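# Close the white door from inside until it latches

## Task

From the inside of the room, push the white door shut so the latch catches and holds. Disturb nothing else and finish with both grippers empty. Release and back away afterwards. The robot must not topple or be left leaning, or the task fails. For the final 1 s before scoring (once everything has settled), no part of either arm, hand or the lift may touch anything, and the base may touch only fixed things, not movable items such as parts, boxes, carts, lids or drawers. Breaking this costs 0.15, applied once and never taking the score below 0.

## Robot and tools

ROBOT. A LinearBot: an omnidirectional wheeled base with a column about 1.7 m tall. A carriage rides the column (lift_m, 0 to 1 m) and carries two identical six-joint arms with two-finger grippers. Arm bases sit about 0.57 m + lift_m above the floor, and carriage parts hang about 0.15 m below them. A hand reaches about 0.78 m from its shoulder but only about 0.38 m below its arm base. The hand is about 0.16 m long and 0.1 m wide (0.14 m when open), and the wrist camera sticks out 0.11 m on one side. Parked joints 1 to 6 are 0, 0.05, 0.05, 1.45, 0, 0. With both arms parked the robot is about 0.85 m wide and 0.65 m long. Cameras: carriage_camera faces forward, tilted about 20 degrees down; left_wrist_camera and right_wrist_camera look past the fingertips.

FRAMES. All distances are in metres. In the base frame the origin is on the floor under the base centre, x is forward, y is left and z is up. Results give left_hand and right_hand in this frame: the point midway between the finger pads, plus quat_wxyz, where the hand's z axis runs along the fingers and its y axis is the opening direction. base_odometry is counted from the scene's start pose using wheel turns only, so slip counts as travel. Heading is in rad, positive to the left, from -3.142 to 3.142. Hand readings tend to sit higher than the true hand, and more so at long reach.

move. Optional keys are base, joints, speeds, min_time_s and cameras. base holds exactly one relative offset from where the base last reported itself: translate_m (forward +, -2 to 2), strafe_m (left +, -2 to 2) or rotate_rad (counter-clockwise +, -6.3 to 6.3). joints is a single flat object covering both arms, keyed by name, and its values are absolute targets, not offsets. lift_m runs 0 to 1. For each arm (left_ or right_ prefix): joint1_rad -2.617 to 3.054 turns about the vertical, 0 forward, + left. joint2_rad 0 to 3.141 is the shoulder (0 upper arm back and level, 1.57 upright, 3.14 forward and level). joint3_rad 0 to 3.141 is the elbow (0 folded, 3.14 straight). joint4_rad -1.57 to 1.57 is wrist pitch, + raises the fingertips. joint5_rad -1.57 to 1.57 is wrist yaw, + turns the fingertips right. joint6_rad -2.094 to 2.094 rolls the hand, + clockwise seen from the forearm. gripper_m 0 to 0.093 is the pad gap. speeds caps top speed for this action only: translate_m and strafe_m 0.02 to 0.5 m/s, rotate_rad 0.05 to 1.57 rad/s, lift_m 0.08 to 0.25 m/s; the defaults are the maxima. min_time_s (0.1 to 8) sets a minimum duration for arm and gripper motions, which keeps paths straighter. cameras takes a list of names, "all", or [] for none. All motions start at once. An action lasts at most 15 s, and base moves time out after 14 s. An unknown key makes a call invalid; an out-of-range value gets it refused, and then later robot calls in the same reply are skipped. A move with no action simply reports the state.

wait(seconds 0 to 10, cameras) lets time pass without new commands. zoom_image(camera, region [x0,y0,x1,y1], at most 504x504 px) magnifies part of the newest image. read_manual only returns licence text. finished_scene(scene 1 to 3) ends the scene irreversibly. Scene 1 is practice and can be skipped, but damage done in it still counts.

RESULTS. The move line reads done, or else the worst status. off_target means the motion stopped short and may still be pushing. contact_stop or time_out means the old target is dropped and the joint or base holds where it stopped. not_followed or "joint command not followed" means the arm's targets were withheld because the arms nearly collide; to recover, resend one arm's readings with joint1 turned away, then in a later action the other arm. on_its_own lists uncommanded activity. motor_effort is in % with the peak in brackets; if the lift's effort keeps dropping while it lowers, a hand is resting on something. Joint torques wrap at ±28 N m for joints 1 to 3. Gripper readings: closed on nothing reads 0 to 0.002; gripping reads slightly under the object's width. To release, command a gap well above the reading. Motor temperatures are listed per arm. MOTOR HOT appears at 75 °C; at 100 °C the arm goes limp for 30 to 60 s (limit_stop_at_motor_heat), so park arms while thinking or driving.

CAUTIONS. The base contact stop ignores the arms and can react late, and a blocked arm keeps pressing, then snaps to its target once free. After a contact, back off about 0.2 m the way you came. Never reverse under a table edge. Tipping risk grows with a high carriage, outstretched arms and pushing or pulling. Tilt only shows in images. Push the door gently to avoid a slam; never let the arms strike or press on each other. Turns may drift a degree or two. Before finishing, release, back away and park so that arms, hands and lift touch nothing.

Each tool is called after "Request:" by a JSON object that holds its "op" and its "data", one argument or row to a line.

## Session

Request:
{"op": "move", "data": {
  "cameras": ["carriage_camera"]
}}

Scene clock: 0.00 s.
Joint torques (N m): no reading
Motor temperatures (°C): left_arm=[30 32 33 29 28 30 27] | right_arm=[30 31 32 29 29 29 31]
base_odometry: x=+0.000 y=+0.000 heading=+0.000
base_status: not commanded
joint_positions: lift_m=+0.300 left_joint1_rad=-0.008 left_joint2_rad=+0.051 left_joint3_rad=+0.041 left_joint4_rad=+1.440 left_joint5_rad=+0.011 left_joint6_rad=+0.011 left_gripper_m=+0.09396 right_joint1_rad=+0.018 right_joint2_rad=+0.067 right_joint3_rad=+0.063 right_joint4_rad=+1.447 right_joint5_rad=+0.039 right_joint6_rad=-0.006 right_gripper_m=+0.09396
joint_status: not commanded
motor_effort: lift_m=+18 drive_wheels=+0
left_hand: x=+0.2518 y=+0.2950 z=+1.3085 quat_wxyz=(+0.997, +0.006, +0.071, +0.001) (m; base frame)
right_hand: x=+0.2485 y=-0.3032 z=+1.3145 quat_wxyz=(+0.998, +0.018, +0.064, +0.005) (m; base frame)
pictures: carriage_camera
Images, in order (width x height): carriage_camera 672x504.

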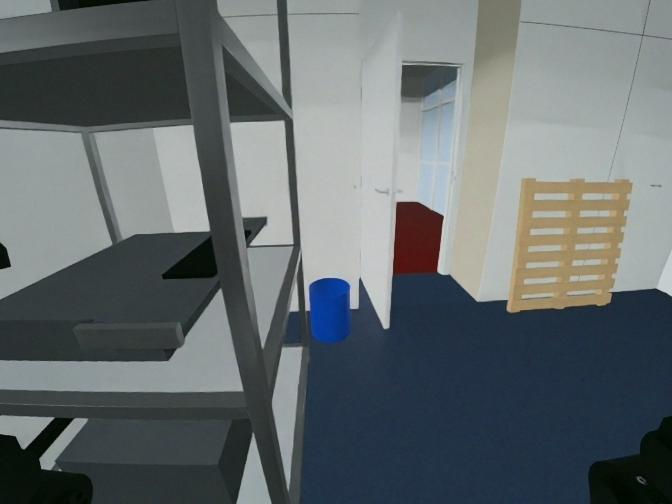

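Request:
{"op": "move", "data": {
  "base": {"rotate_rad": 0.065},
  "joints": {"left_gripper_m": 0, "right_gripper_m": 0},
  "cameras": []
}}

Request:
{"op": "move", "data": {
  "base": {"strafe_m": -0.58},
  "cameras": []
}}

Request:
{"op": "move", "data": {
  "base": {"translate_m": 1.0},
  "cameras": []
}}

Request:
{"op": "move", "data": {
  "base": {"translate_m": 0.27},
  "joints": {"left_joint1_rad": 0.1, "left_joint2_rad": 2.5, "left_joint3_rad": 2.5, "left_joint4_rad": 0, "left_joint5_rad": 0, "left_joint6_rad": 0},
  "min_time_s": 2.5,
  "cameras": ["carriage_camera"]
}}

Scene clock: 22.77 s.
move: done
base_status: done
joint_status: all done
motor_effort: lift_m=+18(18) drive_wheels=-1(9)
pictures: none

Scene clock: 26.17 s.
move: done
base_status: done
motor_effort: lift_m=+18(18) drive_wheels=-3(19)
pictures: none

Scene clock: 30.53 s.
move: done
base_status: done
motor_effort: lift_m=+18(18) drive_wheels=-1(15)
pictures: none

Scene clock: 33.57 s.
Joint torques (N m): left_arm=[-0.75 -0.35 1.61 -1.17 0.36 -0.11] | right_arm=[-0.21 3.85 6.26 -0.19 -0.11 -0.06]
move: off_target
base_odometry: x=+1.304 y=-0.498 heading=+0.064
base_status: done
joint_positions: lift_m=+0.300 left_joint1_rad=+0.108 left_joint2_rad=+2.360 left_joint3_rad=+2.554 left_joint4_rad=+0.297 left_joint5_rad=-0.022 left_joint6_rad=+0.010 left_gripper_m=+0.00058 right_joint1_rad=+0.019 right_joint2_rad=+0.067 right_joint3_rad=+0.061 right_joint4_rad=+1.446 right_joint5_rad=+0.039 right_joint6_rad=-0.006 right_gripper_m=+0.00010
joint_status: left_joint2_rad off_target (ended at +2.360, target +2.500); left_joint4_rad off_target (ended at +0.297, target +0.000); the others done
motor_effort: lift_m=+19(22) drive_wheels=+10(14)
left_hand: x=+0.8637 y=+0.3717 z=+1.4024 quat_wxyz=(+0.856, -0.035, +0.512, +0.057) (m; base frame)
right_hand: x=+0.2494 y=-0.3032 z=+1.3137 quat_wxyz=(+0.998, +0.018, +0.066, +0.005) (m; base frame)
pictures: carriage_camera

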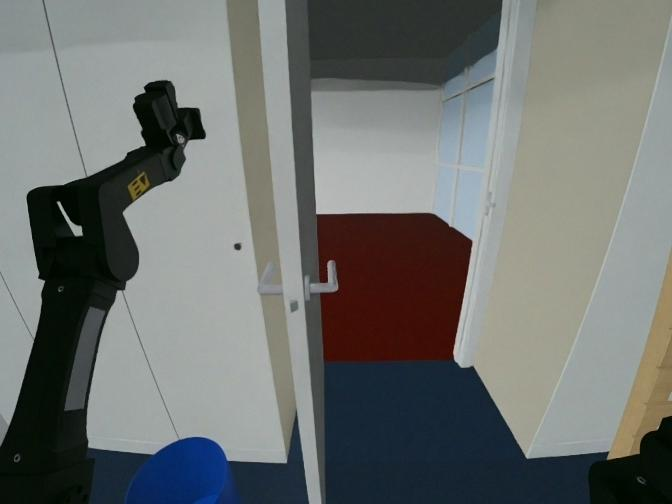

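Request:
{"op": "move", "data": {
  "joints": {"left_joint1_rad": -0.6},
  "min_time_s": 3,
  "cameras": []
}}

Request:
{"op": "move", "data": {
  "base": {"strafe_m": -0.35},
  "speeds": {"strafe_m": 0.25},
  "cameras": []
}}

Request:
{"op": "move", "data": {
  "base": {"translate_m": 0.5},
  "speeds": {"translate_m": 0.18},
  "cameras": ["carriage_camera"]
}}

Scene clock: 43.90 s.
move: done
joint_status: all done
on_its_own: left_joint2_rad moved +0.150 to your old target +2.500; left_joint4_rad moved -0.288 to your old target +0.000
motor_effort: lift_m=+18(19) drive_wheels=+2(11)
pictures: none

Scene clock: 46.60 s.
move: done
base_status: done
motor_effort: lift_m=+18(18) drive_wheels=+1(14)
pictures: none

Scene clock: 50.37 s.
Joint torques (N m): left_arm=[-0.17 -16.8 7.25 1.96 0.26 0.07] | right_arm=[-0.16 3.85 6.24 -0.21 -0.11 -0.05]
Motor temperatures (°C): left_arm=[30 37 36 32 28 30 27] | right_arm=[30 33 34 29 29 29 31]
move: done
base_odometry: x=+1.826 y=-0.816 heading=+0.064
base_status: done
joint_positions: lift_m=+0.300 left_joint1_rad=-0.600 left_joint2_rad=+2.510 left_joint3_rad=+2.497 left_joint4_rad=+0.003 left_joint5_rad=-0.012 left_joint6_rad=-0.003 left_gripper_m=+0.00056 right_joint1_rad=+0.019 right_joint2_rad=+0.067 right_joint3_rad=+0.061 right_joint4_rad=+1.446 right_joint5_rad=+0.039 right_joint6_rad=-0.006 right_gripper_m=+0.00010
motor_effort: lift_m=+18(18) drive_wheels=-2(12)
left_hand: x=+0.8144 y=-0.1102 z=+1.2048 quat_wxyz=(+0.673, +0.205, +0.680, -0.205) (m; base frame)
right_hand: x=+0.2494 y=-0.3032 z=+1.3140 quat_wxyz=(+0.998, +0.018, +0.066, +0.005) (m; base frame)
pictures: carriage_camera

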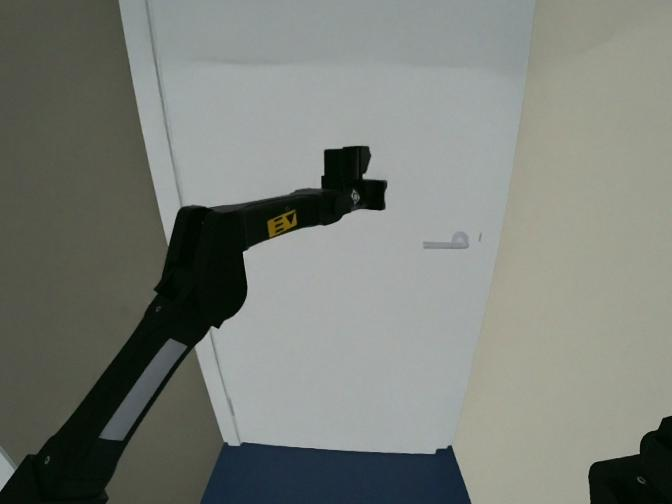

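Same as before.

Request:
{"op": "move", "data": {
  "base": {"translate_m": 0.2},
  "speeds": {"translate_m": 0.13},
  "cameras": ["carriage_camera"]
}}

Request:
{"op": "move", "data": {
  "base": {"translate_m": -0.35},
  "speeds": {"translate_m": 0.3},
  "cameras": []
}}

Request:
{"op": "move", "data": {
  "base": {"strafe_m": 0.07},
  "joints": {"left_joint1_rad": 0, "left_joint2_rad": 0.05, "left_joint3_rad": 0.05, "left_joint4_rad": 1.45, "left_joint5_rad": 0, "left_joint6_rad": 0, "right_joint1_rad": 0.06, "right_joint2_rad": 2.2, "right_joint3_rad": 2.2, "right_joint4_rad": 0, "right_joint5_rad": 0, "right_joint6_rad": 0},
  "min_time_s": 2.5,
  "cameras": ["carriage_camera"]
}}

Scene clock: 59.97 s.
move: done
base_status: done
motor_effort: lift_m=+18(18) drive_wheels=+7(14)
pictures: carriage_camera

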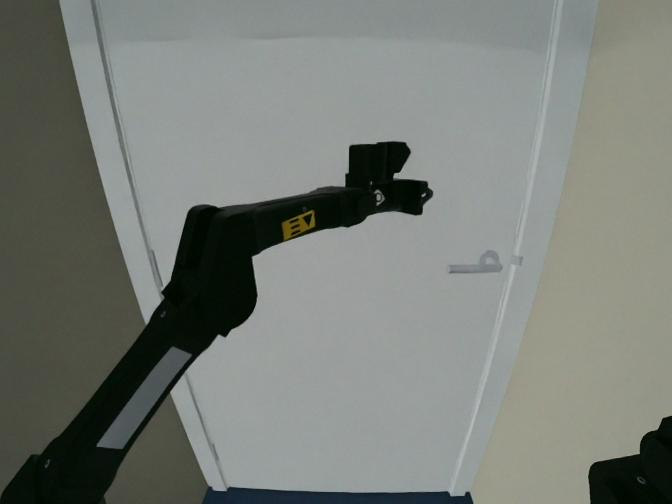

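Scene clock: 62.70 s.
Motor temperatures (°C): left_arm=[30 42 38 34 28 30 27] | right_arm=[30 33 35 29 29 29 31]
move: done
base_status: done
motor_effort: lift_m=+18(18) drive_wheels=-1(15)
pictures: none

Scene clock: 65.57 s.
Joint torques (N m): left_arm=[0.35 3.03 4.62 0.01 -0.01 0.08] | right_arm=[0.5 -11.67 10.86 2.14 -0.21 0.02]
move: done
base_odometry: x=+1.672 y=-0.756 heading=+0.063
base_status: done
joint_positions: lift_m=+0.300 left_joint1_rad=-0.006 left_joint2_rad=+0.057 left_joint3_rad=+0.057 left_joint4_rad=+1.433 left_joint5_rad=+0.009 left_joint6_rad=-0.003 left_gripper_m=+0.00055 right_joint1_rad=+0.052 right_joint2_rad=+2.188 right_joint3_rad=+2.171 right_joint4_rad=+0.011 right_joint5_rad=+0.014 right_joint6_rad=-0.006 right_gripper_m=+0.00010
joint_status: all done
motor_effort: lift_m=+18(18) drive_wheels=-1(10)
left_hand: x=+0.2503 y=+0.2954 z=+1.3128 quat_wxyz=(+0.998, +0.005, +0.069, -0.005) (m; base frame)
right_hand: x=+0.8791 y=-0.2649 z=+1.2634 quat_wxyz=(+0.705, -0.016, +0.709, +0.011) (m; base frame)
pictures: carriage_camera

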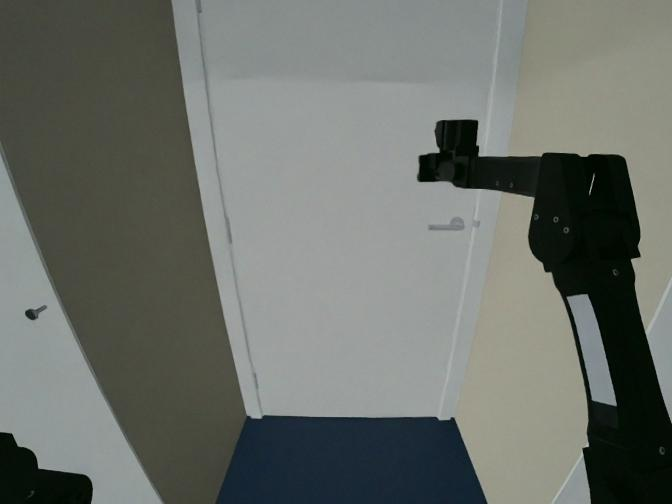

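Request:
{"op": "move", "data": {
  "base": {"translate_m": 0.28},
  "speeds": {"translate_m": 0.13},
  "cameras": []
}}

Request:
{"op": "move", "data": {
  "base": {"translate_m": -0.4},
  "speeds": {"translate_m": 0.3},
  "cameras": []
}}

Request:
{"op": "move", "data": {
  "joints": {"right_joint1_rad": 0, "right_joint2_rad": 0.05, "right_joint3_rad": 0.05, "right_joint4_rad": 1.45, "right_joint5_rad": 0, "right_joint6_rad": 0},
  "min_time_s": 2,
  "cameras": ["carriage_camera"]
}}

Request:
{"op": "zoom_image", "data": {
  "camera": "carriage_camera",
  "region": [380, 160, 500, 250]
}}

Scene clock: 76.30 s.
Motor temperatures (°C): left_arm=[30 40 37 32 28 30 28] | right_arm=[30 39 36 35 29 29 31]
move: done
base_status: done
motor_effort: lift_m=+18(19) drive_wheels=+15(21)
pictures: none

Scene clock: 79.13 s.
move: done
base_status: done
motor_effort: lift_m=+18(19) drive_wheels=-1(14)
pictures: none

Scene clock: 81.53 s.
Joint torques (N m): left_arm=[0.43 3.32 4.85 -0.05 -0.01 0.09] | right_arm=[-0.87 3.03 4.96 -0.07 -0.07 -0.01]
move: done
base_odometry: x=+1.551 y=-0.763 heading=+0.063
joint_positions: lift_m=+0.300 left_joint1_rad=-0.006 left_joint2_rad=+0.056 left_joint3_rad=+0.056 left_joint4_rad=+1.444 left_joint5_rad=+0.008 left_joint6_rad=-0.003 left_gripper_m=+0.00055 right_joint1_rad=+0.008 right_joint2_rad=+0.058 right_joint3_rad=+0.059 right_joint4_rad=+1.438 right_joint5_rad=+0.000 right_joint6_rad=-0.005 right_gripper_m=+0.00009
joint_status: all done
motor_effort: lift_m=+18(19) drive_wheels=+1(4)
left_hand: x=+0.2476 y=+0.2955 z=+1.3127 quat_wxyz=(+0.998, +0.004, +0.063, -0.005) (m; base frame)
right_hand: x=+0.2490 y=-0.2969 z=+1.3134 quat_wxyz=(+0.998, +0.000, +0.066, +0.002) (m; base frame)
pictures: carriage_camera

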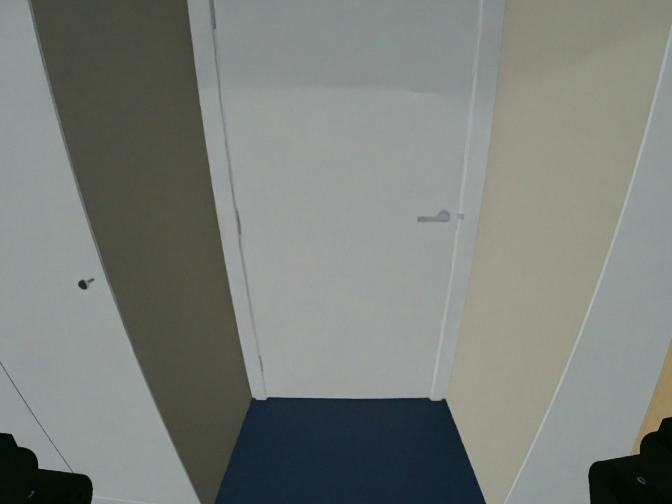

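Scaled by 4.200 from the camera's 672x504 image, which has a finer 960x720 frame.

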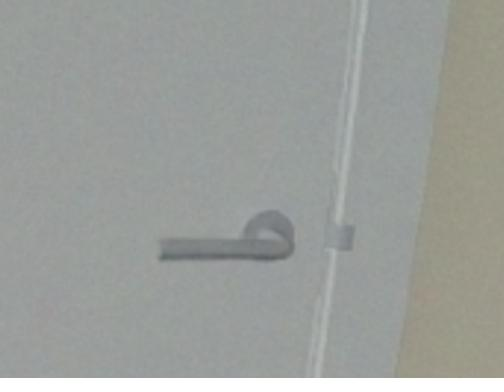

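Request:
{"op": "finished_scene", "data": {
  "scene": 3
}}

The scene is finished: the task was done.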